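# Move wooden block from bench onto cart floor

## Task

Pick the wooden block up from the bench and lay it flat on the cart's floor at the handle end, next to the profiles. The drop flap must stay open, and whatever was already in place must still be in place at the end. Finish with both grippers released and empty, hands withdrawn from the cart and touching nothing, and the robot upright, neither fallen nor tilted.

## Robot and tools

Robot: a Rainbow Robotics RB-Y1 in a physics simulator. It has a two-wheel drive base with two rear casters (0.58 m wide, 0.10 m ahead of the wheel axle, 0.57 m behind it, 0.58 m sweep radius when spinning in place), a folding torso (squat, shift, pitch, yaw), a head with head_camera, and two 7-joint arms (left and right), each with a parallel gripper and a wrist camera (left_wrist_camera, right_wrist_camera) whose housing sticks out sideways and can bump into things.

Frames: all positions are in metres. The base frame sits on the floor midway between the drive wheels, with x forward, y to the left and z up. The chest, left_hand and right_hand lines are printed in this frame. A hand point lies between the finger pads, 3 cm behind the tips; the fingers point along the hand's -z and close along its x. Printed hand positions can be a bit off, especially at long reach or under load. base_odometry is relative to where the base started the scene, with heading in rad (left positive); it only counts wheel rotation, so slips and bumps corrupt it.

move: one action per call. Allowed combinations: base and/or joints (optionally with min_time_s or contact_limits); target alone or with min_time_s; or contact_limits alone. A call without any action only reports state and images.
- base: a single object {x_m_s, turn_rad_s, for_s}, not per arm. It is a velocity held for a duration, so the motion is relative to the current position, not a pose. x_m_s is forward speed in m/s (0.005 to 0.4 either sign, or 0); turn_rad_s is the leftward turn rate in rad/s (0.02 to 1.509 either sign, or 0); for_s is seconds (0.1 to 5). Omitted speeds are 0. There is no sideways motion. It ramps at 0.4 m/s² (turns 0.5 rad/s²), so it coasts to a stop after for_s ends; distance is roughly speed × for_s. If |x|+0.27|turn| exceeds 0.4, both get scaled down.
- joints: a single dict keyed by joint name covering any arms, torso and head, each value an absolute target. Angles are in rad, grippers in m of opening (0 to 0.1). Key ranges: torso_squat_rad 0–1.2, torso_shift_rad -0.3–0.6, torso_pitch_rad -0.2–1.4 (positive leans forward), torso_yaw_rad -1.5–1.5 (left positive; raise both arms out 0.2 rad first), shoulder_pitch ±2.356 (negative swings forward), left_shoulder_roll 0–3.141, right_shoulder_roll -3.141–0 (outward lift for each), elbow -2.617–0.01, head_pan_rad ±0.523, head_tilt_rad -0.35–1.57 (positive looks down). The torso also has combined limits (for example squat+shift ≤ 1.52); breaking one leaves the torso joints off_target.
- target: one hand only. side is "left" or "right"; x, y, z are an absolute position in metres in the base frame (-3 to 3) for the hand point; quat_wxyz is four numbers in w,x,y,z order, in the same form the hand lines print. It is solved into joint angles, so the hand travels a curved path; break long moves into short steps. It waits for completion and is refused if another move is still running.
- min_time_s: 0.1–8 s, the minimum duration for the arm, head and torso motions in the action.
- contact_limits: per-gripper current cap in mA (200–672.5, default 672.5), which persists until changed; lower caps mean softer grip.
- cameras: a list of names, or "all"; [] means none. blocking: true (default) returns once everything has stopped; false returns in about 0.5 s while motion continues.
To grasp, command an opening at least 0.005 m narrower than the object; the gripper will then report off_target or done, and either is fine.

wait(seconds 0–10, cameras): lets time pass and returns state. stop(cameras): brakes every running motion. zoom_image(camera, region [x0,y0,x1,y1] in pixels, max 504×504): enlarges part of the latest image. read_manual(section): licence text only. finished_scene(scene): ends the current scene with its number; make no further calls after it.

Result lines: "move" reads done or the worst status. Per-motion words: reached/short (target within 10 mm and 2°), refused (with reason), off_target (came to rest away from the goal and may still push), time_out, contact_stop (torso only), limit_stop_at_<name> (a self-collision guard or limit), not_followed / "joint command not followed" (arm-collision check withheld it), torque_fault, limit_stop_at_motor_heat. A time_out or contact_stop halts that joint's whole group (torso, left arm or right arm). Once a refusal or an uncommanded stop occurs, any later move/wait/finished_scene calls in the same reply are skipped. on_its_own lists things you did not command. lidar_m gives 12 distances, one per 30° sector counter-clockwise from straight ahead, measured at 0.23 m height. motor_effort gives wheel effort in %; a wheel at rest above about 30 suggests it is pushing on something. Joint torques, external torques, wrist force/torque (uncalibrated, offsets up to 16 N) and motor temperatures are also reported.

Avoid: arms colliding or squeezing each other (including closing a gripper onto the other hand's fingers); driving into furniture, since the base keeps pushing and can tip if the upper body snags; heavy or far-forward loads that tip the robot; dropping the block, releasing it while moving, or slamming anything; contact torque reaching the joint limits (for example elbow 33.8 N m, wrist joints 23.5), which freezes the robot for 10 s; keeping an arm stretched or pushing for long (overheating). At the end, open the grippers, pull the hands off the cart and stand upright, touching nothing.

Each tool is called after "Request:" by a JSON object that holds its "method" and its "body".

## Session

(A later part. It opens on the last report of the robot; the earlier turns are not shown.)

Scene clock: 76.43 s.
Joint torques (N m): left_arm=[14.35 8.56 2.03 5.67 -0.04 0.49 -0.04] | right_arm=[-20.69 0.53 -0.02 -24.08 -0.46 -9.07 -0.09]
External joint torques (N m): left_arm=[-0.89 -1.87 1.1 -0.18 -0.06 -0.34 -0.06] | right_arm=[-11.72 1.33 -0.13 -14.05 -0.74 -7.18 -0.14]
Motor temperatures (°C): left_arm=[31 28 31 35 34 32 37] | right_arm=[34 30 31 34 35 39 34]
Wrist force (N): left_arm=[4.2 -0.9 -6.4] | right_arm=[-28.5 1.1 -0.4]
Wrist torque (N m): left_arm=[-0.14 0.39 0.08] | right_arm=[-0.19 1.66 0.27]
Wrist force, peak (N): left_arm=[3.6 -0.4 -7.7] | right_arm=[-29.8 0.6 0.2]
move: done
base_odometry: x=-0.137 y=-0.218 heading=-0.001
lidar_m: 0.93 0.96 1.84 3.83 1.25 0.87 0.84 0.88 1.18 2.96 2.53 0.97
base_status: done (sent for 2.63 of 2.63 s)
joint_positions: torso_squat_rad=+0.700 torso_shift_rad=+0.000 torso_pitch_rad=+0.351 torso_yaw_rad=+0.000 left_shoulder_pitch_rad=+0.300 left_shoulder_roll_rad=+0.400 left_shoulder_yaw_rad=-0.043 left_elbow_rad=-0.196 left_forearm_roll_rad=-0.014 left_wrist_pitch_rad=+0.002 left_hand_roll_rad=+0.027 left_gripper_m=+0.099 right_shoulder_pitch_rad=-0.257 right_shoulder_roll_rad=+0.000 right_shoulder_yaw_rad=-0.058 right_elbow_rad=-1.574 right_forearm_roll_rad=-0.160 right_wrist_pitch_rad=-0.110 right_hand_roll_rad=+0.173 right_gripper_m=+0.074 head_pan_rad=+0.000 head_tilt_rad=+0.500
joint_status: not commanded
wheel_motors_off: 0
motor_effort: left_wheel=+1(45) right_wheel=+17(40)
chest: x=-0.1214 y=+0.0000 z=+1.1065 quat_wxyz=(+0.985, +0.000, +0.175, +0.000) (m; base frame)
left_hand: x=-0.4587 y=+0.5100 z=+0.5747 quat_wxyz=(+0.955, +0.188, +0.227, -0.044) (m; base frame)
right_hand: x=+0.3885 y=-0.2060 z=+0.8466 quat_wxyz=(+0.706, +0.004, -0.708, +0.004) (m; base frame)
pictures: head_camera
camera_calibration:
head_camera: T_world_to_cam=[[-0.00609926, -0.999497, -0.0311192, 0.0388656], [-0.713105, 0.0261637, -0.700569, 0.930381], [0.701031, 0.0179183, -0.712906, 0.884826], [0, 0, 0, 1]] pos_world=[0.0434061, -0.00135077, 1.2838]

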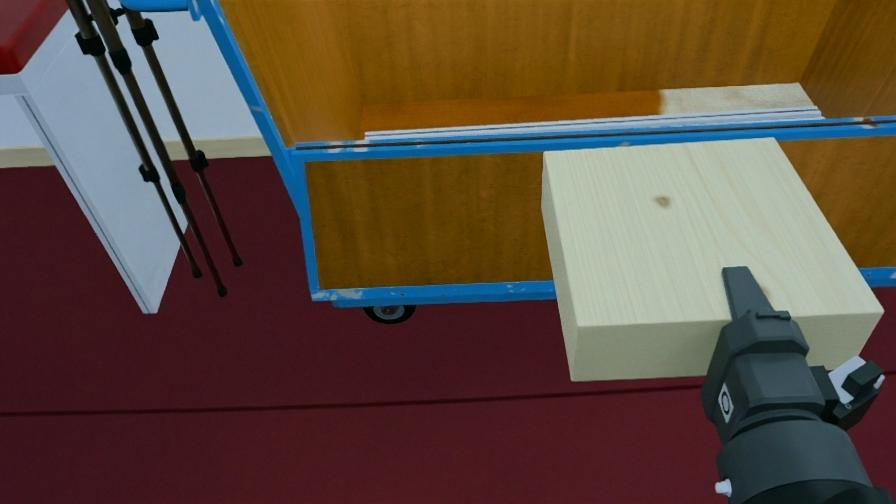

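Request:
{"method": "move", "body": {"joints": {"torso_squat_rad":0.3,"torso_shift_rad":0.2,"torso_pitch_rad":1.0,"torso_yaw_rad":1.1,"left_shoulder_pitch_rad":0.5,"head_pan_rad":-0.523,"head_tilt_rad":0.45}, "min_time_s": 4, "cameras": ["head_camera"]}}

Request:
{"method": "move", "body": {"target": {"side":"right","x":0.45,"y":0.1,"z":0.80,"quat_wxyz":[0.4873,0.5123,-0.4873,0.5123]}, "min_time_s": 2.5, "cameras": ["head_camera"]}}

Scene clock: 82.37 s.
Joint torques (N m): left_arm=[12.22 22.61 3.24 5.16 -0.06 0.77 0] | right_arm=[-16.76 19.1 15.86 -15.28 0.82 -4.83 -0.01]
External joint torques (N m): left_arm=[-0.89 -3.21 0.95 -0.18 -0.14 -0.21 -0.04] | right_arm=[-10.27 4.93 6.96 -9.3 0.47 -3.86 -0.05]
Motor temperatures (°C): left_arm=[31 28 31 35 34 32 37] | right_arm=[34 30 31 34 35 39 34]
Wrist force (N): left_arm=[3.8 -4.5 -2.1] | right_arm=[-19.2 -19.8 -4.0]
Wrist torque (N m): left_arm=[0.12 0.34 0.06] | right_arm=[-1.46 1.06 -0.25]
Wrist force, peak (N): left_arm=[4.7 -1.2 -7.3] | right_arm=[-21.2 -31.6 -5.7]
move: done
base_odometry: x=-0.137 y=-0.218 heading=-0.001
lidar_m: 0.91 0.96 1.83 3.83 1.25 0.89 0.85 0.89 1.19 2.96 2.52 0.97
base_status: not commanded
joint_positions: torso_squat_rad=+0.300 torso_shift_rad=+0.200 torso_pitch_rad=+1.001 torso_yaw_rad=+1.100 left_shoulder_pitch_rad=+0.500 left_shoulder_roll_rad=+0.400 left_shoulder_yaw_rad=-0.043 left_elbow_rad=-0.196 left_forearm_roll_rad=-0.014 left_wrist_pitch_rad=+0.002 left_hand_roll_rad=+0.027 left_gripper_m=+0.099 right_shoulder_pitch_rad=-0.257 right_shoulder_roll_rad=-0.001 right_shoulder_yaw_rad=-0.060 right_elbow_rad=-1.575 right_forearm_roll_rad=-0.161 right_wrist_pitch_rad=-0.111 right_hand_roll_rad=+0.173 right_gripper_m=+0.074 head_pan_rad=-0.523 head_tilt_rad=+0.450
joint_status: all done
wheel_motors_off: 0
motor_effort: left_wheel=-2(7) right_wheel=+15(23)
chest: x=+0.1656 y=+0.0002 z=+1.1028 quat_wxyz=(+0.748, +0.251, +0.409, +0.458) (m; base frame)
left_hand: x=-0.6267 y=-0.0248 z=+1.2711 quat_wxyz=(+0.613, +0.315, +0.598, +0.409) (m; base frame)
right_hand: x=+0.3473 y=+0.4122 z=+0.6936 quat_wxyz=(+0.761, +0.522, -0.381, +0.058) (m; base frame)
pictures: head_camera
camera_calibration:
head_camera: T_world_to_cam=[[0.271081, -0.834439, -0.479819, 0.500503], [-0.958302, -0.187144, -0.21595, 0.640336], [0.0904024, 0.518351, -0.850376, 0.92662], [0, 0, 0, 1]] pos_world=[0.394189, 0.0571599, 1.16641]

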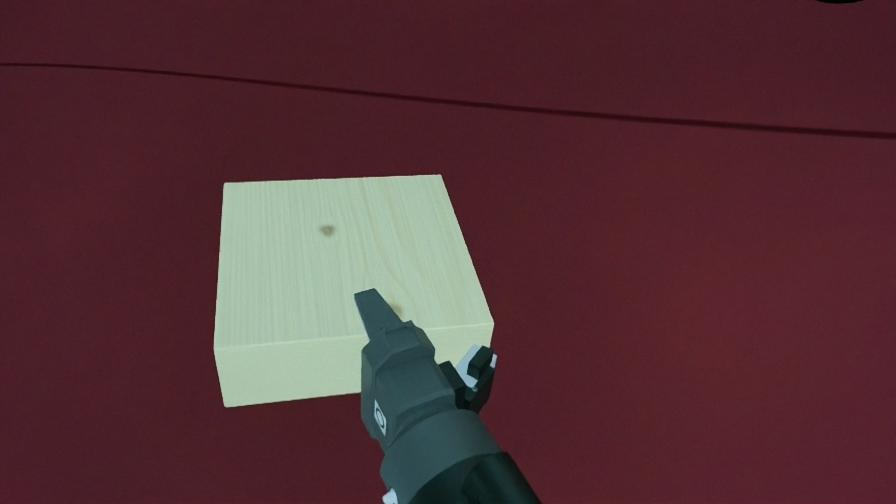

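Scene clock: 85.20 s.
Joint torques (N m): left_arm=[12.18 22.38 3.45 5.29 0.04 0.8 -0.02] | right_arm=[-2.52 4.2 -9.52 -18.32 -0.54 -9.1 0.14]
External joint torques (N m): left_arm=[-0.92 -3.45 1.17 -0.04 -0.04 -0.18 -0.06] | right_arm=[-5.06 -1.42 -4.75 -10.94 -0.69 -7.23 0.09]
Motor temperatures (°C): left_arm=[31 28 31 35 34 32 37] | right_arm=[34 30 31 35 35 39 34]
Wrist force (N): left_arm=[4.0 -4.3 -2.9] | right_arm=[-29.0 0.3 0.6]
Wrist torque (N m): left_arm=[0.09 0.36 0.05] | right_arm=[-0.20 1.73 -0.34]
Wrist force, peak (N): left_arm=[4.3 -5.0 -2.3] | right_arm=[-32.6 -0.1 1.5]
move: done
base_odometry: x=-0.137 y=-0.218 heading=-0.001
lidar_m: 0.92 0.97 1.84 3.84 1.25 0.89 0.83 0.88 1.19 2.97 2.52 0.97
base_status: not commanded
joint_positions: torso_squat_rad=+0.300 torso_shift_rad=+0.200 torso_pitch_rad=+1.001 torso_yaw_rad=+1.100 left_shoulder_pitch_rad=+0.500 left_shoulder_roll_rad=+0.400 left_shoulder_yaw_rad=-0.043 left_elbow_rad=-0.196 left_forearm_roll_rad=-0.014 left_wrist_pitch_rad=+0.002 left_hand_roll_rad=+0.027 left_gripper_m=+0.099 right_shoulder_pitch_rad=+1.519 right_shoulder_roll_rad=-1.097 right_shoulder_yaw_rad=-1.219 right_elbow_rad=-2.525 right_forearm_roll_rad=-0.411 right_wrist_pitch_rad=-0.419 right_hand_roll_rad=-0.182 right_gripper_m=+0.074 head_pan_rad=-0.523 head_tilt_rad=+0.450
joint_status: all done
wheel_motors_off: 0
motor_effort: left_wheel=-1(3) right_wheel=+16(18)
chest: x=+0.1656 y=+0.0002 z=+1.1028 quat_wxyz=(+0.748, +0.251, +0.409, +0.459) (m; base frame)
left_hand: x=-0.6267 y=-0.0250 z=+1.2712 quat_wxyz=(+0.613, +0.315, +0.598, +0.409) (m; base frame)
right_hand: x=+0.4503 y=+0.0995 z=+0.7982 quat_wxyz=(+0.489, +0.511, -0.486, +0.513) (m; base frame)
right_hand_status: reached (checked arc, planned for 2.5 s): 2 mm and 0.3 deg off.
pictures: head_camera
camera_calibration:
head_camera: T_world_to_cam=[[0.271056, -0.834299, -0.480077, 0.500833], [-0.958318, -0.187108, -0.21591, 0.640197], [0.0903072, 0.51859, -0.85024, 0.926495], [0, 0, 0, 1]] pos_world=[0.39409, 0.0571596, 1.16641]

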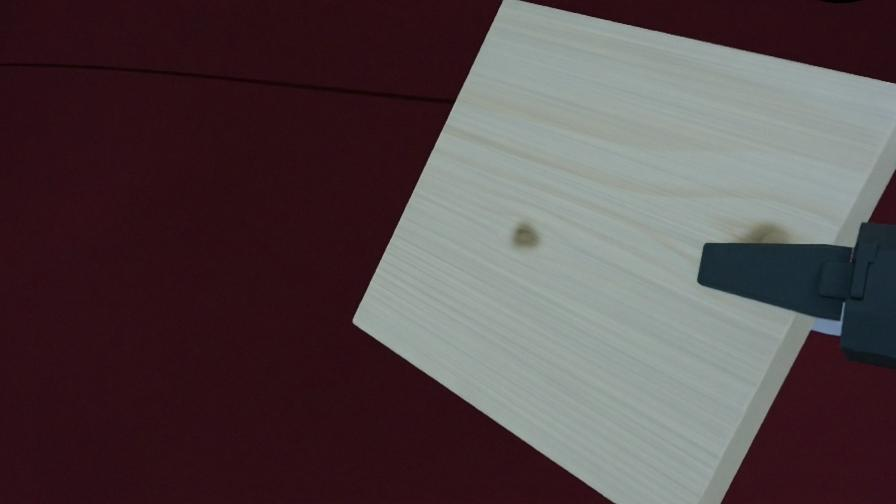

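Request:
{"method": "move", "body": {"target": {"side":"right","x":0.46,"y":-0.02,"z":0.80,"quat_wxyz":[0.4873,0.5123,-0.4873,0.5123]}, "min_time_s": 1.5, "cameras": []}}

Request:
{"method": "move", "body": {"base": {"x_m_s":0.2,"for_s":2.75}, "joints": {"head_tilt_rad":0.55}, "cameras": ["head_camera"]}}

Scene clock: 89.17 s.
Joint torques (N m): left_arm=[12.19 22.52 3.52 5.13 0.02 0.72 0.01] | right_arm=[3.18 10.98 -8.88 -12.73 -2.05 -8.75 0.08]
External joint torques (N m): left_arm=[-0.91 -3.31 1.24 -0.2 -0.06 -0.26 -0.03] | right_arm=[-2.93 1.14 -4.66 -8.57 -1.69 -6.92 0.03]
Motor temperatures (°C): left_arm=[31 28 31 35 34 32 37] | right_arm=[34 30 31 34 35 40 34]
Wrist force (N): left_arm=[3.3 -4.5 -1.8] | right_arm=[-28.2 1.2 0.4]
Wrist torque (N m): left_arm=[0.12 0.30 0.08] | right_arm=[-0.11 1.80 -0.36]
Wrist force, peak (N): left_arm=[4.9 -4.3 -3.2] | right_arm=[-29.7 1.2 -0.8]
move: done
base_odometry: x=-0.137 y=-0.218 heading=-0.001
lidar_m: 0.92 0.96 1.85 3.83 1.25 0.89 0.84 0.89 1.18 2.97 2.53 0.98
base_status: not commanded
joint_positions: torso_squat_rad=+0.300 torso_shift_rad=+0.200 torso_pitch_rad=+1.001 torso_yaw_rad=+1.100 left_shoulder_pitch_rad=+0.500 left_shoulder_roll_rad=+0.400 left_shoulder_yaw_rad=-0.043 left_elbow_rad=-0.196 left_forearm_roll_rad=-0.014 left_wrist_pitch_rad=+0.002 left_hand_roll_rad=+0.027 left_gripper_m=+0.099 right_shoulder_pitch_rad=+1.722 right_shoulder_roll_rad=-0.772 right_shoulder_yaw_rad=-1.219 right_elbow_rad=-2.323 right_forearm_roll_rad=-0.257 right_wrist_pitch_rad=-0.986 right_hand_roll_rad=-0.305 right_gripper_m=+0.074 head_pan_rad=-0.523 head_tilt_rad=+0.450
joint_status: all done
wheel_motors_off: 0
motor_effort: left_wheel=-2(3) right_wheel=+14(17)
chest: x=+0.1656 y=+0.0002 z=+1.1028 quat_wxyz=(+0.748, +0.251, +0.409, +0.459) (m; base frame)
left_hand: x=-0.6267 y=-0.0250 z=+1.2712 quat_wxyz=(+0.613, +0.315, +0.598, +0.409) (m; base frame)
right_hand: x=+0.4599 y=-0.0198 z=+0.7986 quat_wxyz=(+0.491, +0.509, -0.486, +0.514) (m; base frame)
right_hand_status: reached (checked arc, planned for 1.5 s): 1 mm and 0.6 deg off.
pictures: none
No camera images: "cameras" was empty.

Scene clock: 92.90 s.
Joint torques (N m): left_arm=[12.2 22.7 3.39 5.3 0.07 0.81 -0.07] | right_arm=[2.71 11.18 -8.18 -13.2 -2.15 -8.84 0.02]
External joint torques (N m): left_arm=[-0.89 -3.13 1.11 -0.03 -0.01 -0.18 -0.11] | right_arm=[-3.4 1.34 -3.96 -9.03 -1.79 -7.01 -0.03]
Motor temperatures (°C): left_arm=[31 29 31 35 34 32 37] | right_arm=[34 30 31 34 35 40 34]
Wrist force (N): left_arm=[4.1 -4.2 -1.9] | right_arm=[-28.6 0.9 -0.3]
Wrist torque (N m): left_arm=[0.07 0.34 0.00] | right_arm=[-0.09 1.78 -0.32]
Wrist force, peak (N): left_arm=[4.8 -4.7 -2.4] | right_arm=[-29.7 0.8 0.0]
move: done
base_odometry: x=+0.416 y=-0.219 heading=-0.001
lidar_m: 0.37 0.39 0.86 4.02 2.08 1.47 1.39 1.46 1.93 4.84 0.56 0.39
base_status: done (sent for 2.77 of 2.77 s)
joint_positions: torso_squat_rad=+0.300 torso_shift_rad=+0.200 torso_pitch_rad=+1.001 torso_yaw_rad=+1.100 left_shoulder_pitch_rad=+0.500 left_shoulder_roll_rad=+0.400 left_shoulder_yaw_rad=-0.043 left_elbow_rad=-0.196 left_forearm_roll_rad=-0.014 left_wrist_pitch_rad=+0.002 left_hand_roll_rad=+0.027 left_gripper_m=+0.099 right_shoulder_pitch_rad=+1.722 right_shoulder_roll_rad=-0.772 right_shoulder_yaw_rad=-1.219 right_elbow_rad=-2.323 right_forearm_roll_rad=-0.257 right_wrist_pitch_rad=-0.986 right_hand_roll_rad=-0.305 right_gripper_m=+0.074 head_pan_rad=-0.523 head_tilt_rad=+0.550
joint_status: all done
wheel_motors_off: 0
motor_effort: left_wheel=+0(26) right_wheel=+0(44)
chest: x=+0.1657 y=+0.0002 z=+1.1028 quat_wxyz=(+0.748, +0.251, +0.409, +0.459) (m; base frame)
left_hand: x=-0.6267 y=-0.0250 z=+1.2712 quat_wxyz=(+0.613, +0.315, +0.598, +0.409) (m; base frame)
right_hand: x=+0.4599 y=-0.0199 z=+0.7985 quat_wxyz=(+0.491, +0.509, -0.486, +0.514) (m; base frame)
pictures: head_camera
camera_calibration:
head_camera: T_world_to_cam=[[0.269137, -0.835993, -0.478206, 0.499154], [-0.963089, -0.23623, -0.129058, 0.53845], [-0.00507506, 0.495289, -0.868713, 0.981478], [0, 0, 0, 1]] pos_world=[0.389215, 0.0583716, 1.16081]

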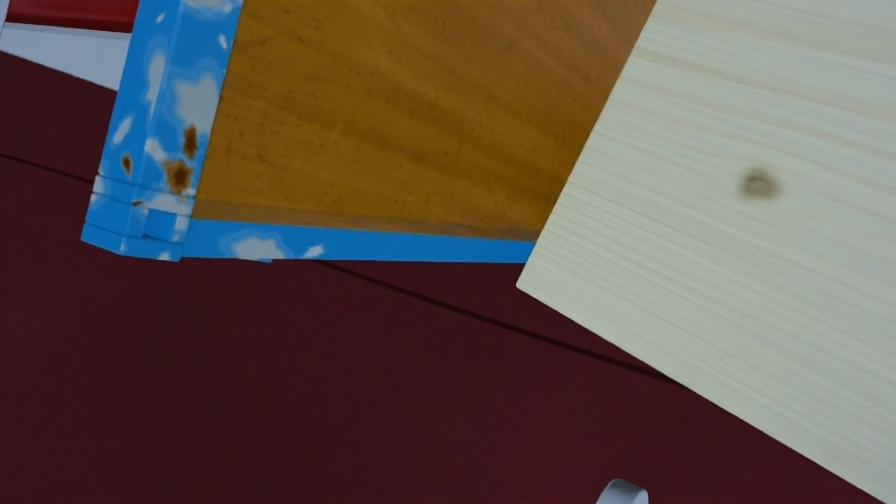

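Request:
{"method": "move", "body": {"base": {"x_m_s":0.1,"for_s":1.4}, "cameras": []}}

Request:
{"method": "move", "body": {"target": {"side":"right","x":0.47,"y":-0.03,"z":0.74,"quat_wxyz":[0.4229,0.5667,-0.4229,0.5667]}, "min_time_s": 2, "cameras": ["head_camera"]}}

Scene clock: 97.60 s.
Joint torques (N m): left_arm=[12.32 22.7 3.21 5.29 0.06 0.81 -0.1] | right_arm=[2.49 11.04 -8.01 -13.16 -2.12 -8.89 0.03]
External joint torques (N m): left_arm=[-0.77 -3.13 0.93 -0.04 -0.02 -0.18 -0.14] | right_arm=[-3.62 1.19 -3.79 -9 -1.76 -7.05 -0.02]
Motor temperatures (°C): left_arm=[31 29 31 35 34 32 37] | right_arm=[34 30 31 34 35 40 34]
Wrist force (N): left_arm=[3.1 -4.4 -2.0] | right_arm=[-28.4 0.9 0.1]
Wrist torque (N m): left_arm=[0.10 0.25 0.05] | right_arm=[-0.14 1.77 -0.35]
Wrist force, peak (N): left_arm=[4.8 -4.8 -2.5] | right_arm=[-29.9 -0.4 0.4]
move: done
base_odometry: x=+0.556 y=-0.219 heading=-0.001
lidar_m: 0.23 0.24 0.33 1.56 2.27 1.60 1.53 1.61 2.15 4.61 0.35 0.25
base_status: done (sent for 1.4 of 1.4 s)
joint_positions: torso_squat_rad=+0.300 torso_shift_rad=+0.200 torso_pitch_rad=+1.001 torso_yaw_rad=+1.100 left_shoulder_pitch_rad=+0.500 left_shoulder_roll_rad=+0.400 left_shoulder_yaw_rad=-0.043 left_elbow_rad=-0.196 left_forearm_roll_rad=-0.014 left_wrist_pitch_rad=+0.002 left_hand_roll_rad=+0.027 left_gripper_m=+0.099 right_shoulder_pitch_rad=+1.722 right_shoulder_roll_rad=-0.772 right_shoulder_yaw_rad=-1.219 right_elbow_rad=-2.323 right_forearm_roll_rad=-0.257 right_wrist_pitch_rad=-0.986 right_hand_roll_rad=-0.305 right_gripper_m=+0.074 head_pan_rad=-0.523 head_tilt_rad=+0.550
joint_status: not commanded
wheel_motors_off: 0
motor_effort: left_wheel=-1(23) right_wheel=-2(22)
chest: x=+0.1657 y=+0.0002 z=+1.1028 quat_wxyz=(+0.748, +0.251, +0.409, +0.459) (m; base frame)
left_hand: x=-0.6266 y=-0.0250 z=+1.2712 quat_wxyz=(+0.613, +0.316, +0.598, +0.409) (m; base frame)
right_hand: x=+0.4600 y=-0.0199 z=+0.7985 quat_wxyz=(+0.491, +0.509, -0.486, +0.514) (m; base frame)
pictures: none
No camera images: "cameras" was empty.

Scene clock: 99.93 s.
Joint torques (N m): left_arm=[12.08 22.72 3.1 5.22 0.04 0.81 0.08] | right_arm=[2.09 9.54 -9.73 -10.65 -2.94 -8.66 0.02]
External joint torques (N m): left_arm=[-1.02 -3.12 0.81 -0.11 -0.04 -0.18 0.04] | right_arm=[-2.06 -1.61 -4.98 -7.53 -2.37 -6.88 -0.03]
Motor temperatures (°C): left_arm=[31 29 31 35 34 32 37] | right_arm=[34 30 31 34 35 40 34]
Wrist force (N): left_arm=[3.9 -4.4 -2.4] | right_arm=[-28.7 1.0 0.1]
Wrist torque (N m): left_arm=[0.11 0.35 0.08] | right_arm=[-0.13 1.72 -0.34]
Wrist force, peak (N): left_arm=[4.9 -4.5 -2.8] | right_arm=[-29.4 1.3 0.3]
move: done
base_odometry: x=+0.556 y=-0.219 heading=-0.001
lidar_m: 0.23 0.23 0.32 1.54 2.27 1.62 1.54 1.60 2.14 4.63 0.36 0.25
base_status: not commanded
joint_positions: torso_squat_rad=+0.300 torso_shift_rad=+0.200 torso_pitch_rad=+1.001 torso_yaw_rad=+1.100 left_shoulder_pitch_rad=+0.500 left_shoulder_roll_rad=+0.400 left_shoulder_yaw_rad=-0.043 left_elbow_rad=-0.196 left_forearm_roll_rad=-0.014 left_wrist_pitch_rad=+0.002 left_hand_roll_rad=+0.027 left_gripper_m=+0.099 right_shoulder_pitch_rad=+1.777 right_shoulder_roll_rad=-1.062 right_shoulder_yaw_rad=-1.275 right_elbow_rad=-1.979 right_forearm_roll_rad=-0.150 right_wrist_pitch_rad=-1.157 right_hand_roll_rad=-0.385 right_gripper_m=+0.074 head_pan_rad=-0.523 head_tilt_rad=+0.550
joint_status: all done
wheel_motors_off: 0
motor_effort: left_wheel=+0(1) right_wheel=+1(3)
chest: x=+0.1657 y=+0.0002 z=+1.1028 quat_wxyz=(+0.748, +0.251, +0.409, +0.459) (m; base frame)
left_hand: x=-0.6266 y=-0.0250 z=+1.2712 quat_wxyz=(+0.613, +0.315, +0.598, +0.409) (m; base frame)
right_hand: x=+0.4700 y=-0.0307 z=+0.7391 quat_wxyz=(+0.427, +0.562, -0.422, +0.569) (m; base frame)
right_hand_status: reached (checked arc, planned for 2.0 s): 1 mm and 0.7 deg off.
pictures: head_camera
camera_calibration:
head_camera: T_world_to_cam=[[0.269138, -0.835979, -0.478229, 0.49918], [-0.963088, -0.236278, -0.128975, 0.538356], [-0.00517502, 0.495289, -0.868713, 0.981517], [0, 0, 0, 1]] pos_world=[0.389216, 0.0583715, 1.16081]

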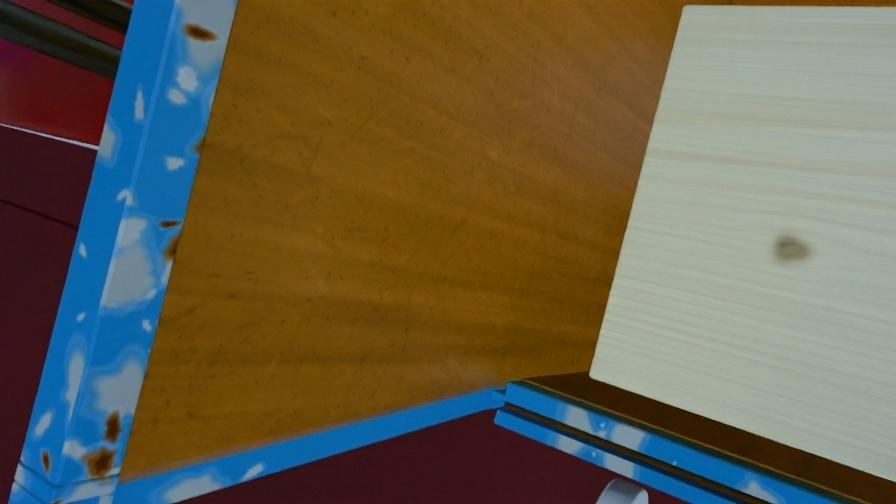

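Request:
{"method": "move", "body": {"base": {"x_m_s":0.05,"for_s":0.4}, "cameras": []}}

Request:
{"method": "move", "body": {"target": {"side":"right","x":0.45,"y":0.005,"z":0.64,"quat_wxyz":[0.414,0.5733,-0.414,0.5733]}, "min_time_s": 1.5, "cameras": ["head_camera"]}}

Request:
{"method": "move", "body": {"target": {"side":"right","x":0.445,"y":0.028,"z":0.54,"quat_wxyz":[0.414,0.5733,-0.414,0.5733]}, "min_time_s": 1.5, "cameras": ["head_camera"]}}

Scene clock: 107.43 s.
Joint torques (N m): left_arm=[12.13 22.64 3.35 5.23 -0.02 0.79 0] | right_arm=[1.55 9.48 -8.95 -11.33 -3.09 -8.6 -0.08]
External joint torques (N m): left_arm=[-0.97 -3.19 1.06 -0.1 -0.1 -0.2 -0.04] | right_arm=[-2.6 -1.67 -4.19 -8.21 -2.52 -6.82 -0.13]
Motor temperatures (°C): left_arm=[31 29 31 35 34 32 37] | right_arm=[34 30 31 33 36 40 34]
Wrist force (N): left_arm=[4.3 -4.1 -2.7] | right_arm=[-29.0 0.7 0.0]
Wrist torque (N m): left_arm=[0.09 0.39 0.03] | right_arm=[-0.19 1.73 -0.35]
Wrist force, peak (N): left_arm=[4.7 -5.1 -3.0] | right_arm=[-30.6 0.3 0.3]
move: done
base_odometry: x=+0.576 y=-0.219 heading=-0.001
lidar_m: 0.21 0.22 0.30 1.55 2.28 1.64 1.54 1.62 2.15 4.53 0.32 0.22
base_status: done (sent for 0.4 of 0.4 s)
joint_positions: torso_squat_rad=+0.300 torso_shift_rad=+0.200 torso_pitch_rad=+1.001 torso_yaw_rad=+1.100 left_shoulder_pitch_rad=+0.500 left_shoulder_roll_rad=+0.400 left_shoulder_yaw_rad=-0.043 left_elbow_rad=-0.196 left_forearm_roll_rad=-0.014 left_wrist_pitch_rad=+0.002 left_hand_roll_rad=+0.027 left_gripper_m=+0.099 right_shoulder_pitch_rad=+1.777 right_shoulder_roll_rad=-1.062 right_shoulder_yaw_rad=-1.275 right_elbow_rad=-1.978 right_forearm_roll_rad=-0.150 right_wrist_pitch_rad=-1.157 right_hand_roll_rad=-0.385 right_gripper_m=+0.074 head_pan_rad=-0.523 head_tilt_rad=+0.550
joint_status: not commanded
wheel_motors_off: 0
motor_effort: left_wheel=+0(22) right_wheel=-1(23)
chest: x=+0.1657 y=+0.0002 z=+1.1028 quat_wxyz=(+0.748, +0.251, +0.409, +0.459) (m; base frame)
left_hand: x=-0.6267 y=-0.0250 z=+1.2712 quat_wxyz=(+0.613, +0.315, +0.598, +0.409) (m; base frame)
right_hand: x=+0.4701 y=-0.0307 z=+0.7391 quat_wxyz=(+0.427, +0.562, -0.422, +0.569) (m; base frame)
pictures: none
No camera images: "cameras" was empty.

Scene clock: 109.27 s.
Joint torques (N m): left_arm=[12.04 22.75 3.33 5.27 -0.08 0.66 0.04] | right_arm=[-3.43 5.68 -6.47 -11.97 -1.97 -9.13 0.39]
External joint torques (N m): left_arm=[-1.06 -3.08 1.05 -0.06 -0.16 -0.32 0.01] | right_arm=[-5.44 -2.16 -2.65 -8.39 -1.69 -7.25 0.34]
Motor temperatures (°C): left_arm=[31 29 31 35 34 32 37] | right_arm=[34 30 31 33 36 40 34]
Wrist force (N): left_arm=[3.7 -4.5 -2.9] | right_arm=[-28.5 1.1 0.4]
Wrist torque (N m): left_arm=[0.13 0.34 0.06] | right_arm=[-0.15 1.74 -0.33]
Wrist force, peak (N): left_arm=[4.4 -5.1 -2.4] | right_arm=[-29.7 1.4 0.7]
move: done
base_odometry: x=+0.576 y=-0.219 heading=-0.001
lidar_m: 0.21 0.22 0.31 1.55 2.29 1.65 1.56 1.62 2.17 4.53 0.32 0.23
base_status: not commanded
joint_positions: torso_squat_rad=+0.300 torso_shift_rad=+0.200 torso_pitch_rad=+1.001 torso_yaw_rad=+1.100 left_shoulder_pitch_rad=+0.500 left_shoulder_roll_rad=+0.400 left_shoulder_yaw_rad=-0.043 left_elbow_rad=-0.196 left_forearm_roll_rad=-0.014 left_wrist_pitch_rad=+0.002 left_hand_roll_rad=+0.027 left_gripper_m=+0.099 right_shoulder_pitch_rad=+1.605 right_shoulder_roll_rad=-1.422 right_shoulder_yaw_rad=-0.988 right_elbow_rad=-1.671 right_forearm_roll_rad=-0.201 right_wrist_pitch_rad=-1.132 right_hand_roll_rad=-0.217 right_gripper_m=+0.074 head_pan_rad=-0.523 head_tilt_rad=+0.550
joint_status: all done
wheel_motors_off: 0
motor_effort: left_wheel=+0(1) right_wheel=-1(3)
chest: x=+0.1656 y=+0.0002 z=+1.1028 quat_wxyz=(+0.748, +0.251, +0.409, +0.459) (m; base frame)
left_hand: x=-0.6267 y=-0.0250 z=+1.2712 quat_wxyz=(+0.613, +0.315, +0.598, +0.409) (m; base frame)
right_hand: x=+0.4503 y=+0.0040 z=+0.6389 quat_wxyz=(+0.416, +0.570, -0.411, +0.577) (m; base frame)
right_hand_status: reached (checked arc, planned for 1.5 s): 2 mm and 0.6 deg off.
pictures: head_camera
camera_calibration:
head_camera: T_world_to_cam=[[0.269211, -0.835974, -0.478197, 0.499161], [-0.963068, -0.236293, -0.129096, 0.538503], [-0.00507418, 0.49529, -0.868713, 0.981563], [0, 0, 0, 1]] pos_world=[0.389216, 0.0583715, 1.16091]

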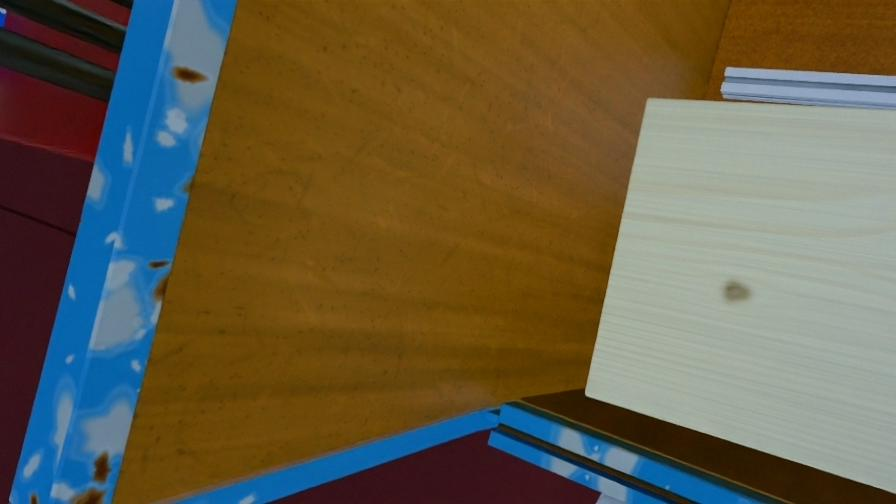

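Scene clock: 111.10 s.
Joint torques (N m): left_arm=[12.14 22.72 3.31 5.21 -0.12 0.78 0.04] | right_arm=[-8.05 1.72 -4.04 -5.88 1.43 -8.98 0.15]
External joint torques (N m): left_arm=[-0.96 -3.11 1.03 -0.12 -0.2 -0.2 0.01] | right_arm=[-5.45 -2.54 -3.05 -4.78 1.11 -7.08 0.1]
Motor temperatures (°C): left_arm=[31 29 31 35 34 32 37] | right_arm=[34 30 31 33 36 40 34]
Wrist force (N): left_arm=[3.7 -4.2 -2.3] | right_arm=[-28.4 1.1 0.1]
Wrist torque (N m): left_arm=[0.12 0.37 0.09] | right_arm=[0.02 1.80 -0.35]
Wrist force, peak (N): left_arm=[4.5 -4.8 -2.0] | right_arm=[-30.5 -0.3 0.3]
move: done
base_odometry: x=+0.576 y=-0.219 heading=-0.001
lidar_m: 0.20 0.22 0.30 1.55 2.29 1.64 1.56 1.62 2.16 4.54 0.32 0.23
base_status: not commanded
joint_positions: torso_squat_rad=+0.300 torso_shift_rad=+0.200 torso_pitch_rad=+1.001 torso_yaw_rad=+1.100 left_shoulder_pitch_rad=+0.500 left_shoulder_roll_rad=+0.400 left_shoulder_yaw_rad=-0.043 left_elbow_rad=-0.196 left_forearm_roll_rad=-0.014 left_wrist_pitch_rad=+0.002 left_hand_roll_rad=+0.027 left_gripper_m=+0.099 right_shoulder_pitch_rad=+1.567 right_shoulder_roll_rad=-2.046 right_shoulder_yaw_rad=-0.315 right_elbow_rad=-1.133 right_forearm_roll_rad=-0.906 right_wrist_pitch_rad=-1.502 right_hand_roll_rad=+0.165 right_gripper_m=+0.074 head_pan_rad=-0.523 head_tilt_rad=+0.550
joint_status: all done
wheel_motors_off: 0
motor_effort: left_wheel=+0(1) right_wheel=+0(2)
chest: x=+0.1656 y=+0.0002 z=+1.1028 quat_wxyz=(+0.748, +0.251, +0.409, +0.459) (m; base frame)
left_hand: x=-0.6267 y=-0.0250 z=+1.2712 quat_wxyz=(+0.613, +0.315, +0.598, +0.409) (m; base frame)
right_hand: x=+0.4447 y=+0.0273 z=+0.5392 quat_wxyz=(+0.416, +0.569, -0.411, +0.578) (m; base frame)
right_hand_status: reached (checked arc, planned for 1.5 s): 1 mm and 0.8 deg off.
pictures: head_camera
camera_calibration:
head_camera: T_world_to_cam=[[0.269211, -0.835974, -0.478197, 0.499188], [-0.963068, -0.236293, -0.129096, 0.538406], [-0.00507418, 0.49529, -0.868713, 0.981563], [0, 0, 0, 1]] pos_world=[0.389116, 0.0583715, 1.16091]

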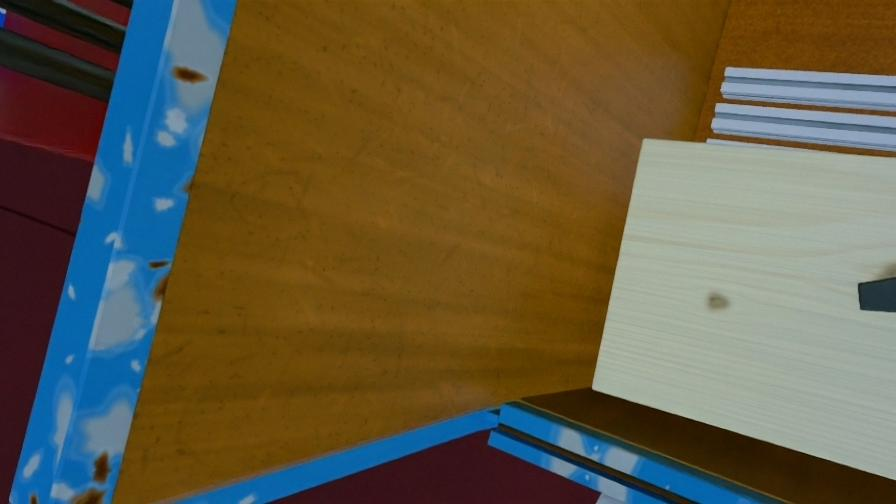

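Request:
{"method": "move", "body": {"joints": {"torso_squat_rad":0.65,"torso_shift_rad":0.215}, "min_time_s": 3, "cameras": ["head_camera"]}}

Scene clock: 122.53 s.
Joint torques (N m): left_arm=[12.35 22.93 3.12 5.12 -0.02 0.66 -0.1] | right_arm=[-7.98 1.9 -4.12 -5.86 1.49 -9.07 0.2]
External joint torques (N m): left_arm=[-0.75 -2.9 0.83 -0.21 -0.1 -0.33 -0.14] | right_arm=[-5.38 -2.36 -3.13 -4.76 1.16 -7.18 0.15]
Motor temperatures (°C): left_arm=[31 29 31 35 34 32 37] | right_arm=[34 30 31 33 36 40 34]
Wrist force (N): left_arm=[3.8 -4.4 -2.6] | right_arm=[-28.8 0.8 0.8]
Wrist torque (N m): left_arm=[0.14 0.32 0.11] | right_arm=[-0.09 1.71 -0.36]
Wrist force, peak (N): left_arm=[4.3 -5.0 -2.3] | right_arm=[-29.2 1.0 0.9]
move: done
base_odometry: x=+0.576 y=-0.219 heading=-0.001
lidar_m: 0.20 0.22 0.30 1.54 2.29 1.64 1.56 1.62 2.16 4.55 0.32 0.22
base_status: not commanded
joint_positions: torso_squat_rad=+0.650 torso_shift_rad=+0.215 torso_pitch_rad=+1.001 torso_yaw_rad=+1.100 left_shoulder_pitch_rad=+0.500 left_shoulder_roll_rad=+0.400 left_shoulder_yaw_rad=-0.043 left_elbow_rad=-0.196 left_forearm_roll_rad=-0.014 left_wrist_pitch_rad=+0.002 left_hand_roll_rad=+0.027 left_gripper_m=+0.099 right_shoulder_pitch_rad=+1.567 right_shoulder_roll_rad=-2.046 right_shoulder_yaw_rad=-0.315 right_elbow_rad=-1.133 right_forearm_roll_rad=-0.906 right_wrist_pitch_rad=-1.502 right_hand_roll_rad=+0.165 right_gripper_m=+0.074 head_pan_rad=-0.523 head_tilt_rad=+0.550
joint_status: all done
wheel_motors_off: 0
motor_effort: left_wheel=+0(1) right_wheel=+2(4)
chest: x=+0.1516 y=+0.0001 z=+0.9919 quat_wxyz=(+0.748, +0.251, +0.409, +0.459) (m; base frame)
left_hand: x=-0.6408 y=-0.0250 z=+1.1601 quat_wxyz=(+0.613, +0.315, +0.598, +0.409) (m; base frame)
right_hand: x=+0.4307 y=+0.0273 z=+0.4284 quat_wxyz=(+0.416, +0.569, -0.411, +0.578) (m; base frame)
pictures: head_camera
camera_calibration:
head_camera: T_world_to_cam=[[0.269303, -0.835977, -0.47814, 0.44983], [-0.963043, -0.236277, -0.12931, 0.510821], [-0.00487312, 0.495293, -0.868713, 0.885076], [0, 0, 0, 1]] pos_world=[0.375115, 0.0583715, 1.05001]

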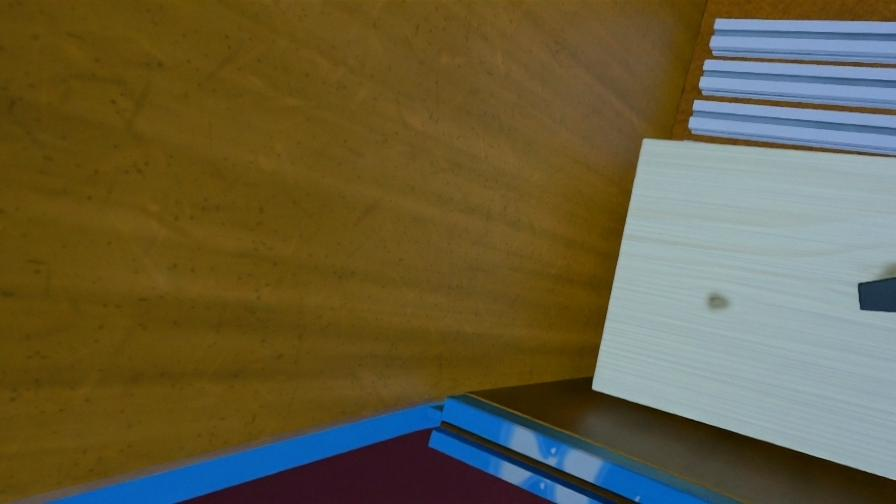

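Request:
{"method": "move", "body": {"target": {"side":"right","x":0.434,"y":0.03,"z":0.415,"quat_wxyz":[0.4514,0.541,-0.3744,0.6027]}, "min_time_s": 1.5, "cameras": ["head_camera"]}}

Request:
{"method": "zoom_image", "body": {"camera": "head_camera", "region": [560, 0, 896, 500]}}

Scene clock: 130.73 s.
Joint torques (N m): left_arm=[12.15 22.96 3.24 5.36 -0.04 0.82 0.03] | right_arm=[-7.94 2.37 -7.45 -8.45 0.86 -9.11 0.04]
External joint torques (N m): left_arm=[-0.94 -2.87 0.95 0.03 -0.13 -0.17 -0.01] | right_arm=[-6.15 0.04 -5.58 -6.74 0.66 -7.21 -0.01]
Motor temperatures (°C): left_arm=[31 29 31 35 34 32 37] | right_arm=[34 30 31 32 36 41 34]
Wrist force (N): left_arm=[3.9 -4.1 -2.9] | right_arm=[-28.1 0.1 -2.6]
Wrist torque (N m): left_arm=[0.10 0.34 0.03] | right_arm=[-0.15 1.75 -0.34]
Wrist force, peak (N): left_arm=[3.9 -5.1 -3.2] | right_arm=[-29.2 0.7 0.5]
move: done
base_odometry: x=+0.576 y=-0.219 heading=-0.001
lidar_m: 0.21 0.22 0.30 1.55 2.28 1.64 1.55 1.62 2.16 4.56 0.33 0.22
base_status: not commanded
joint_positions: torso_squat_rad=+0.650 torso_shift_rad=+0.215 torso_pitch_rad=+1.001 torso_yaw_rad=+1.100 left_shoulder_pitch_rad=+0.500 left_shoulder_roll_rad=+0.400 left_shoulder_yaw_rad=-0.043 left_elbow_rad=-0.196 left_forearm_roll_rad=-0.014 left_wrist_pitch_rad=+0.002 left_hand_roll_rad=+0.027 left_gripper_m=+0.099 right_shoulder_pitch_rad=+1.365 right_shoulder_roll_rad=-1.910 right_shoulder_yaw_rad=-0.327 right_elbow_rad=-1.222 right_forearm_roll_rad=-0.708 right_wrist_pitch_rad=-1.254 right_hand_roll_rad=+0.050 right_gripper_m=+0.074 head_pan_rad=-0.523 head_tilt_rad=+0.550
joint_status: all done
wheel_motors_off: 0
motor_effort: left_wheel=+0(1) right_wheel=+0(3)
chest: x=+0.1516 y=+0.0001 z=+0.9919 quat_wxyz=(+0.748, +0.251, +0.409, +0.459) (m; base frame)
left_hand: x=-0.6408 y=-0.0250 z=+1.1601 quat_wxyz=(+0.613, +0.315, +0.598, +0.409) (m; base frame)
right_hand: x=+0.4338 y=+0.0289 z=+0.4135 quat_wxyz=(+0.451, +0.541, -0.376, +0.602) (m; base frame)
right_hand_status: reached (checked arc, planned for 1.5 s): 2 mm and 0.2 deg off.
pictures: head_camera
camera_calibration:
head_camera: T_world_to_cam=[[0.269303, -0.835977, -0.47814, 0.44983], [-0.963043, -0.236277, -0.12931, 0.510821], [-0.00487312, 0.495293, -0.868713, 0.885076], [0, 0, 0, 1]] pos_world=[0.375115, 0.0583715, 1.05001]

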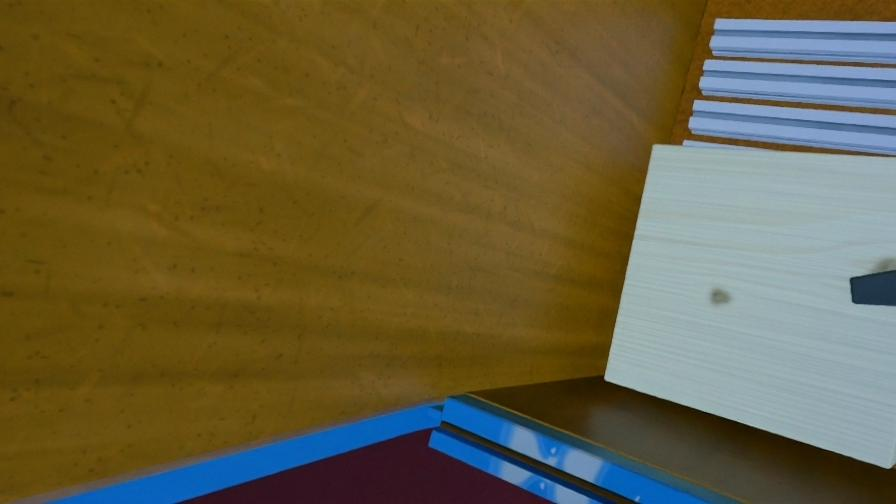

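Scaled by 1.008 from the camera's 896x504 image, which has a finer 1280x720 frame.

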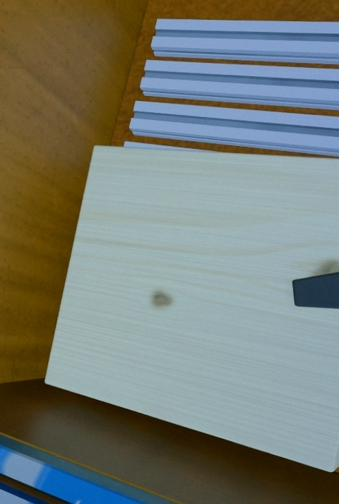

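Request:
{"method": "move", "body": {"target": {"side":"right","x":0.428,"y":0.031,"z":0.405,"quat_wxyz":[0.4514,0.541,-0.3744,0.6027]}, "min_time_s": 1, "cameras": []}}

Request:
{"method": "move", "body": {"joints": {"torso_squat_rad":0.71,"torso_shift_rad":0.222}, "min_time_s": 1.5, "cameras": ["head_camera"]}}

Request:
{"method": "zoom_image", "body": {"camera": "head_camera", "region": [560, 0, 896, 500]}}

Scene clock: 136.10 s.
Joint torques (N m): left_arm=[12.37 22.86 3.2 5.15 0 0.75 0.04] | right_arm=[-5.32 -0.97 -4.02 -6.36 1.11 -9.31 0.47]
External joint torques (N m): left_arm=[-0.73 -2.97 0.92 -0.18 -0.08 -0.24 0] | right_arm=[-2.95 -3.82 -2.68 -4.86 0.79 -7.43 0.42]
Motor temperatures (°C): left_arm=[31 29 31 35 34 32 37] | right_arm=[34 30 31 32 35 41 34]
Wrist force (N): left_arm=[4.1 -3.8 -2.0] | right_arm=[-27.8 -0.8 -3.2]
Wrist torque (N m): left_arm=[0.03 0.38 0.02] | right_arm=[-0.13 1.80 -0.32]
Wrist force, peak (N): left_arm=[5.0 -4.7 -3.0] | right_arm=[-28.8 -0.5 -2.9]
move: done
base_odometry: x=+0.576 y=-0.219 heading=-0.001
lidar_m: 0.21 0.22 0.30 1.56 2.30 1.64 1.55 1.62 2.16 4.54 0.33 0.22
base_status: not commanded
joint_positions: torso_squat_rad=+0.650 torso_shift_rad=+0.215 torso_pitch_rad=+1.001 torso_yaw_rad=+1.100 left_shoulder_pitch_rad=+0.500 left_shoulder_roll_rad=+0.400 left_shoulder_yaw_rad=-0.043 left_elbow_rad=-0.196 left_forearm_roll_rad=-0.014 left_wrist_pitch_rad=+0.002 left_hand_roll_rad=+0.027 left_gripper_m=+0.099 right_shoulder_pitch_rad=+1.442 right_shoulder_roll_rad=-1.997 right_shoulder_yaw_rad=-0.272 right_elbow_rad=-1.196 right_forearm_roll_rad=-0.852 right_wrist_pitch_rad=-1.303 right_hand_roll_rad=+0.121 right_gripper_m=+0.074 head_pan_rad=-0.523 head_tilt_rad=+0.550
joint_status: all done
wheel_motors_off: 0
motor_effort: left_wheel=+0(1) right_wheel=-1(2)
chest: x=+0.1516 y=+0.0001 z=+0.9919 quat_wxyz=(+0.748, +0.251, +0.409, +0.459) (m; base frame)
left_hand: x=-0.6408 y=-0.0250 z=+1.1601 quat_wxyz=(+0.613, +0.315, +0.598, +0.409) (m; base frame)
right_hand: x=+0.4281 y=+0.0301 z=+0.4042 quat_wxyz=(+0.453, +0.538, -0.372, +0.606) (m; base frame)
right_hand_status: reached (checked arc, planned for 1.0 s): 1 mm and 0.7 deg off.
pictures: none
No camera images: "cameras" was empty.

Scene clock: 137.90 s.
Joint torques (N m): left_arm=[12.15 22.56 3.34 5.24 -0.04 0.8 0.03] | right_arm=[-5.33 -0.65 -4.22 -6.39 1.05 -9.25 0.43]
External joint torques (N m): left_arm=[-0.95 -3.27 1.06 -0.09 -0.12 -0.19 -0.01] | right_arm=[-2.95 -3.5 -2.87 -4.88 0.73 -7.37 0.38]
Motor temperatures (°C): left_arm=[31 29 31 35 34 32 37] | right_arm=[34 30 31 32 35 41 34]
Wrist force (N): left_arm=[3.8 -4.4 -2.4] | right_arm=[-28.1 -0.6 -3.1]
Wrist torque (N m): left_arm=[0.10 0.29 0.08] | right_arm=[-0.12 1.78 -0.35]
Wrist force, peak (N): left_arm=[5.0 -4.8 -2.2] | right_arm=[-28.9 -0.6 -3.3]
move: done
base_odometry: x=+0.576 y=-0.219 heading=-0.001
lidar_m: 0.21 0.22 0.29 1.56 2.30 1.64 1.55 1.63 2.18 4.53 0.33 0.22
base_status: not commanded
joint_positions: torso_squat_rad=+0.710 torso_shift_rad=+0.222 torso_pitch_rad=+1.001 torso_yaw_rad=+1.100 left_shoulder_pitch_rad=+0.500 left_shoulder_roll_rad=+0.400 left_shoulder_yaw_rad=-0.043 left_elbow_rad=-0.196 left_forearm_roll_rad=-0.014 left_wrist_pitch_rad=+0.002 left_hand_roll_rad=+0.027 left_gripper_m=+0.099 right_shoulder_pitch_rad=+1.442 right_shoulder_roll_rad=-1.997 right_shoulder_yaw_rad=-0.272 right_elbow_rad=-1.196 right_forearm_roll_rad=-0.852 right_wrist_pitch_rad=-1.303 right_hand_roll_rad=+0.121 right_gripper_m=+0.074 head_pan_rad=-0.523 head_tilt_rad=+0.550
joint_status: all done
wheel_motors_off: 0
motor_effort: left_wheel=+1(1) right_wheel=+1(3)
chest: x=+0.1495 y=+0.0001 z=+0.9653 quat_wxyz=(+0.748, +0.251, +0.409, +0.459) (m; base frame)
left_hand: x=-0.6428 y=-0.0251 z=+1.1335 quat_wxyz=(+0.613, +0.315, +0.598, +0.409) (m; base frame)
right_hand: x=+0.4261 y=+0.0301 z=+0.3776 quat_wxyz=(+0.453, +0.538, -0.372, +0.606) (m; base frame)
pictures: head_camera
camera_calibration:
head_camera: T_world_to_cam=[[0.269303, -0.835977, -0.47814, 0.43765], [-0.963043, -0.236277, -0.12931, 0.505456], [-0.00487312, 0.495293, -0.868713, 0.861958], [0, 0, 0, 1]] pos_world=[0.373115, 0.0583715, 1.02341]

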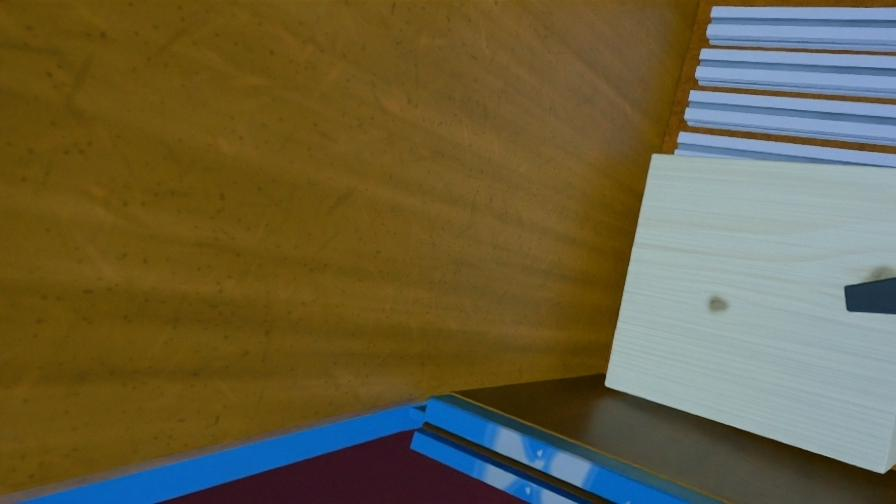

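Scaled by 1.008 from the camera's 896x504 image, which has a finer 1280x720 frame.

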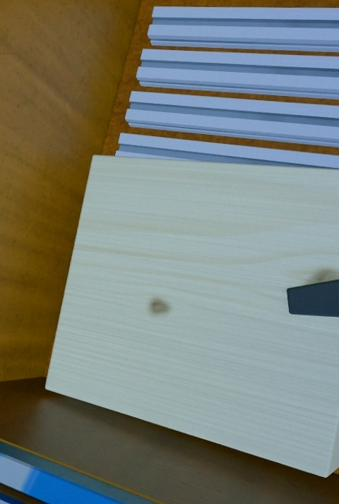

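Request:
{"method": "move", "body": {"joints": {"torso_squat_rad":0.735,"torso_shift_rad":0.227}, "min_time_s": 1, "cameras": []}}

Request:
{"method": "move", "body": {"joints": {"torso_squat_rad":0.755,"torso_shift_rad":0.231}, "min_time_s": 1, "cameras": ["head_camera"]}}

Request:
{"method": "zoom_image", "body": {"camera": "head_camera", "region": [560, 0, 896, 500]}}

Scene clock: 141.50 s.
Joint torques (N m): left_arm=[12.17 22.82 3.22 5.21 0.09 0.74 -0.08] | right_arm=[-5.5 -0.75 -4.08 -6.6 1.11 -9.18 0.4]
External joint torques (N m): left_arm=[-0.93 -3.01 0.94 -0.12 0.01 -0.24 -0.12] | right_arm=[-3.12 -3.6 -2.73 -5.09 0.79 -7.3 0.35]
Motor temperatures (°C): left_arm=[31 29 31 35 34 32 37] | right_arm=[34 30 31 32 35 41 34]
Wrist force (N): left_arm=[3.6 -4.3 -1.9] | right_arm=[-28.1 -0.2 -3.1]
Wrist torque (N m): left_arm=[0.08 0.29 0.03] | right_arm=[-0.18 1.75 -0.35]
Wrist force, peak (N): left_arm=[4.6 -4.7 -3.1] | right_arm=[-28.8 -0.4 -3.4]
move: done
base_odometry: x=+0.576 y=-0.219 heading=-0.001
lidar_m: 0.21 0.20 0.29 1.56 2.29 1.64 1.55 1.61 2.17 4.54 0.33 0.22
base_status: not commanded
joint_positions: torso_squat_rad=+0.735 torso_shift_rad=+0.227 torso_pitch_rad=+1.001 torso_yaw_rad=+1.100 left_shoulder_pitch_rad=+0.500 left_shoulder_roll_rad=+0.400 left_shoulder_yaw_rad=-0.043 left_elbow_rad=-0.196 left_forearm_roll_rad=-0.014 left_wrist_pitch_rad=+0.002 left_hand_roll_rad=+0.027 left_gripper_m=+0.099 right_shoulder_pitch_rad=+1.442 right_shoulder_roll_rad=-1.997 right_shoulder_yaw_rad=-0.272 right_elbow_rad=-1.196 right_forearm_roll_rad=-0.852 right_wrist_pitch_rad=-1.303 right_hand_roll_rad=+0.121 right_gripper_m=+0.074 head_pan_rad=-0.523 head_tilt_rad=+0.550
joint_status: all done
wheel_motors_off: 0
motor_effort: left_wheel=+0(1) right_wheel=+1(2)
chest: x=+0.1495 y=+0.0001 z=+0.9535 quat_wxyz=(+0.748, +0.251, +0.409, +0.459) (m; base frame)
left_hand: x=-0.6428 y=-0.0251 z=+1.1217 quat_wxyz=(+0.613, +0.315, +0.598, +0.409) (m; base frame)
right_hand: x=+0.4261 y=+0.0301 z=+0.3657 quat_wxyz=(+0.453, +0.538, -0.372, +0.606) (m; base frame)
pictures: none
No camera images: "cameras" was empty.

Scene clock: 142.80 s.
Joint torques (N m): left_arm=[12.22 22.74 2.95 5.38 -0.01 0.66 0.09] | right_arm=[-5.52 -0.61 -4.18 -6.48 1.05 -9.21 0.48]
External joint torques (N m): left_arm=[-0.88 -3.09 0.67 0.05 -0.09 -0.33 0.05] | right_arm=[-3.14 -3.46 -2.83 -4.98 0.73 -7.33 0.43]
Motor temperatures (°C): left_arm=[31 29 31 35 34 32 37] | right_arm=[34 30 31 32 35 41 34]
Wrist force (N): left_arm=[3.4 -4.1 -1.8] | right_arm=[-28.0 -0.7 -3.3]
Wrist torque (N m): left_arm=[0.10 0.27 0.01] | right_arm=[-0.13 1.77 -0.33]
Wrist force, peak (N): left_arm=[4.7 -4.6 -2.6] | right_arm=[-28.5 -1.0 -3.4]
move: done
base_odometry: x=+0.576 y=-0.219 heading=-0.001
lidar_m: 0.21 0.22 0.30 1.55 2.29 1.64 1.55 1.62 2.17 4.54 0.32 0.23
base_status: not commanded
joint_positions: torso_squat_rad=+0.755 torso_shift_rad=+0.231 torso_pitch_rad=+1.001 torso_yaw_rad=+1.100 left_shoulder_pitch_rad=+0.500 left_shoulder_roll_rad=+0.400 left_shoulder_yaw_rad=-0.043 left_elbow_rad=-0.196 left_forearm_roll_rad=-0.014 left_wrist_pitch_rad=+0.002 left_hand_roll_rad=+0.027 left_gripper_m=+0.099 right_shoulder_pitch_rad=+1.442 right_shoulder_roll_rad=-1.997 right_shoulder_yaw_rad=-0.272 right_elbow_rad=-1.196 right_forearm_roll_rad=-0.852 right_wrist_pitch_rad=-1.303 right_hand_roll_rad=+0.121 right_gripper_m=+0.074 head_pan_rad=-0.523 head_tilt_rad=+0.550
joint_status: all done
wheel_motors_off: 0
motor_effort: left_wheel=+0(1) right_wheel=+1(3)
chest: x=+0.1494 y=+0.0001 z=+0.9438 quat_wxyz=(+0.748, +0.251, +0.409, +0.459) (m; base frame)
left_hand: x=-0.6430 y=-0.0251 z=+1.1119 quat_wxyz=(+0.613, +0.315, +0.598, +0.409) (m; base frame)
right_hand: x=+0.4259 y=+0.0301 z=+0.3560 quat_wxyz=(+0.453, +0.538, -0.372, +0.606) (m; base frame)
pictures: head_camera
camera_calibration:
head_camera: T_world_to_cam=[[0.269303, -0.835977, -0.47814, 0.427424], [-0.963043, -0.236277, -0.12931, 0.502483], [-0.00487312, 0.495293, -0.868713, 0.84328], [0, 0, 0, 1]] pos_world=[0.372915, 0.0583715, 1.00191]

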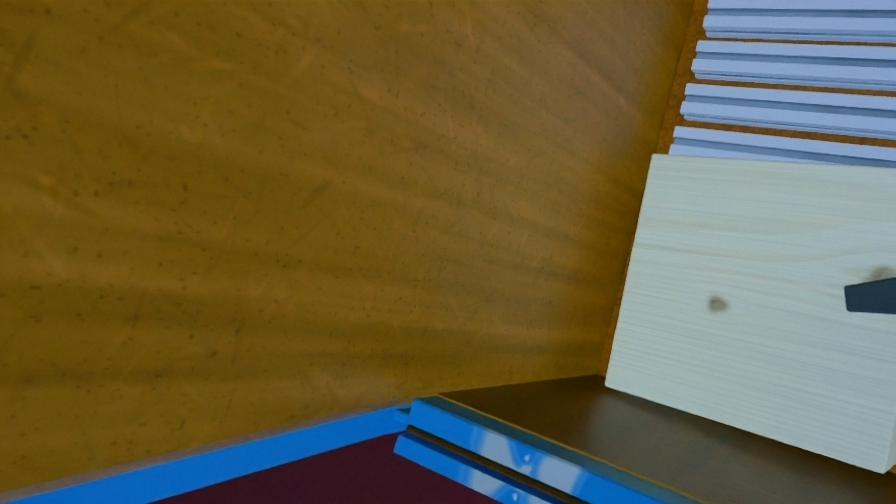

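Scaled by 1.008 from the camera's 896x504 image, which has a finer 1280x720 frame.

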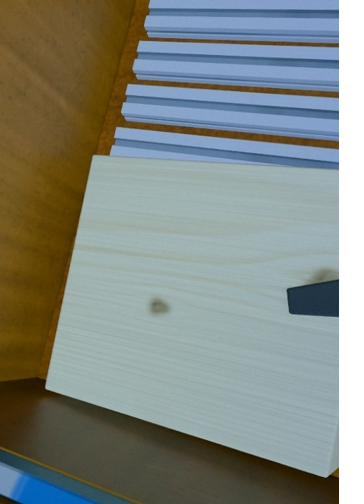

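Request:
{"method": "move", "body": {"joints": {"torso_squat_rad":0.775,"torso_shift_rad":0.234}, "min_time_s": 1, "cameras": []}}

Scene clock: 144.73 s.
Joint torques (N m): left_arm=[12.25 22.66 3.34 5.23 0.06 0.78 0.02] | right_arm=[-5.14 0.23 -4.02 -1.35 0.54 0.32 1.24]
External joint torques (N m): left_arm=[-0.85 -3.17 1.06 -0.1 -0.02 -0.2 -0.01] | right_arm=[-2.75 -2.61 -2.67 0.16 0.21 2.2 1.19]
Motor temperatures (°C): left_arm=[31 29 31 35 34 32 37] | right_arm=[34 30 31 32 35 41 34]
Wrist force (N): left_arm=[3.9 -4.0 -2.8] | right_arm=[-6.8 -1.2 9.6]
Wrist torque (N m): left_arm=[0.04 0.37 0.04] | right_arm=[0.38 -2.79 -1.65]
Wrist force, peak (N): left_arm=[3.8 -5.1 -2.7] | right_arm=[-28.6 0.0 -3.4]
move: done
base_odometry: x=+0.576 y=-0.219 heading=-0.001
lidar_m: 0.21 0.22 0.29 1.55 2.30 1.62 1.56 1.62 2.16 4.54 0.32 0.23
base_status: not commanded
joint_positions: torso_squat_rad=+0.775 torso_shift_rad=+0.234 torso_pitch_rad=+1.000 torso_yaw_rad=+1.100 left_shoulder_pitch_rad=+0.500 left_shoulder_roll_rad=+0.400 left_shoulder_yaw_rad=-0.043 left_elbow_rad=-0.196 left_forearm_roll_rad=-0.014 left_wrist_pitch_rad=+0.002 left_hand_roll_rad=+0.027 left_gripper_m=+0.099 right_shoulder_pitch_rad=+1.442 right_shoulder_roll_rad=-1.998 right_shoulder_yaw_rad=-0.272 right_elbow_rad=-1.198 right_forearm_roll_rad=-0.852 right_wrist_pitch_rad=-1.305 right_hand_roll_rad=+0.121 right_gripper_m=+0.074 head_pan_rad=-0.523 head_tilt_rad=+0.550
joint_status: all done
wheel_motors_off: 0
motor_effort: left_wheel=-2(2) right_wheel=+0(2)
chest: x=+0.1484 y=+0.0001 z=+0.9342 quat_wxyz=(+0.748, +0.251, +0.409, +0.459) (m; base frame)
left_hand: x=-0.6441 y=-0.0251 z=+1.1018 quat_wxyz=(+0.613, +0.315, +0.598, +0.410) (m; base frame)
right_hand: x=+0.4250 y=+0.0305 z=+0.3474 quat_wxyz=(+0.453, +0.539, -0.373, +0.605) (m; base frame)
pictures: none
No camera images: "cameras" was empty.


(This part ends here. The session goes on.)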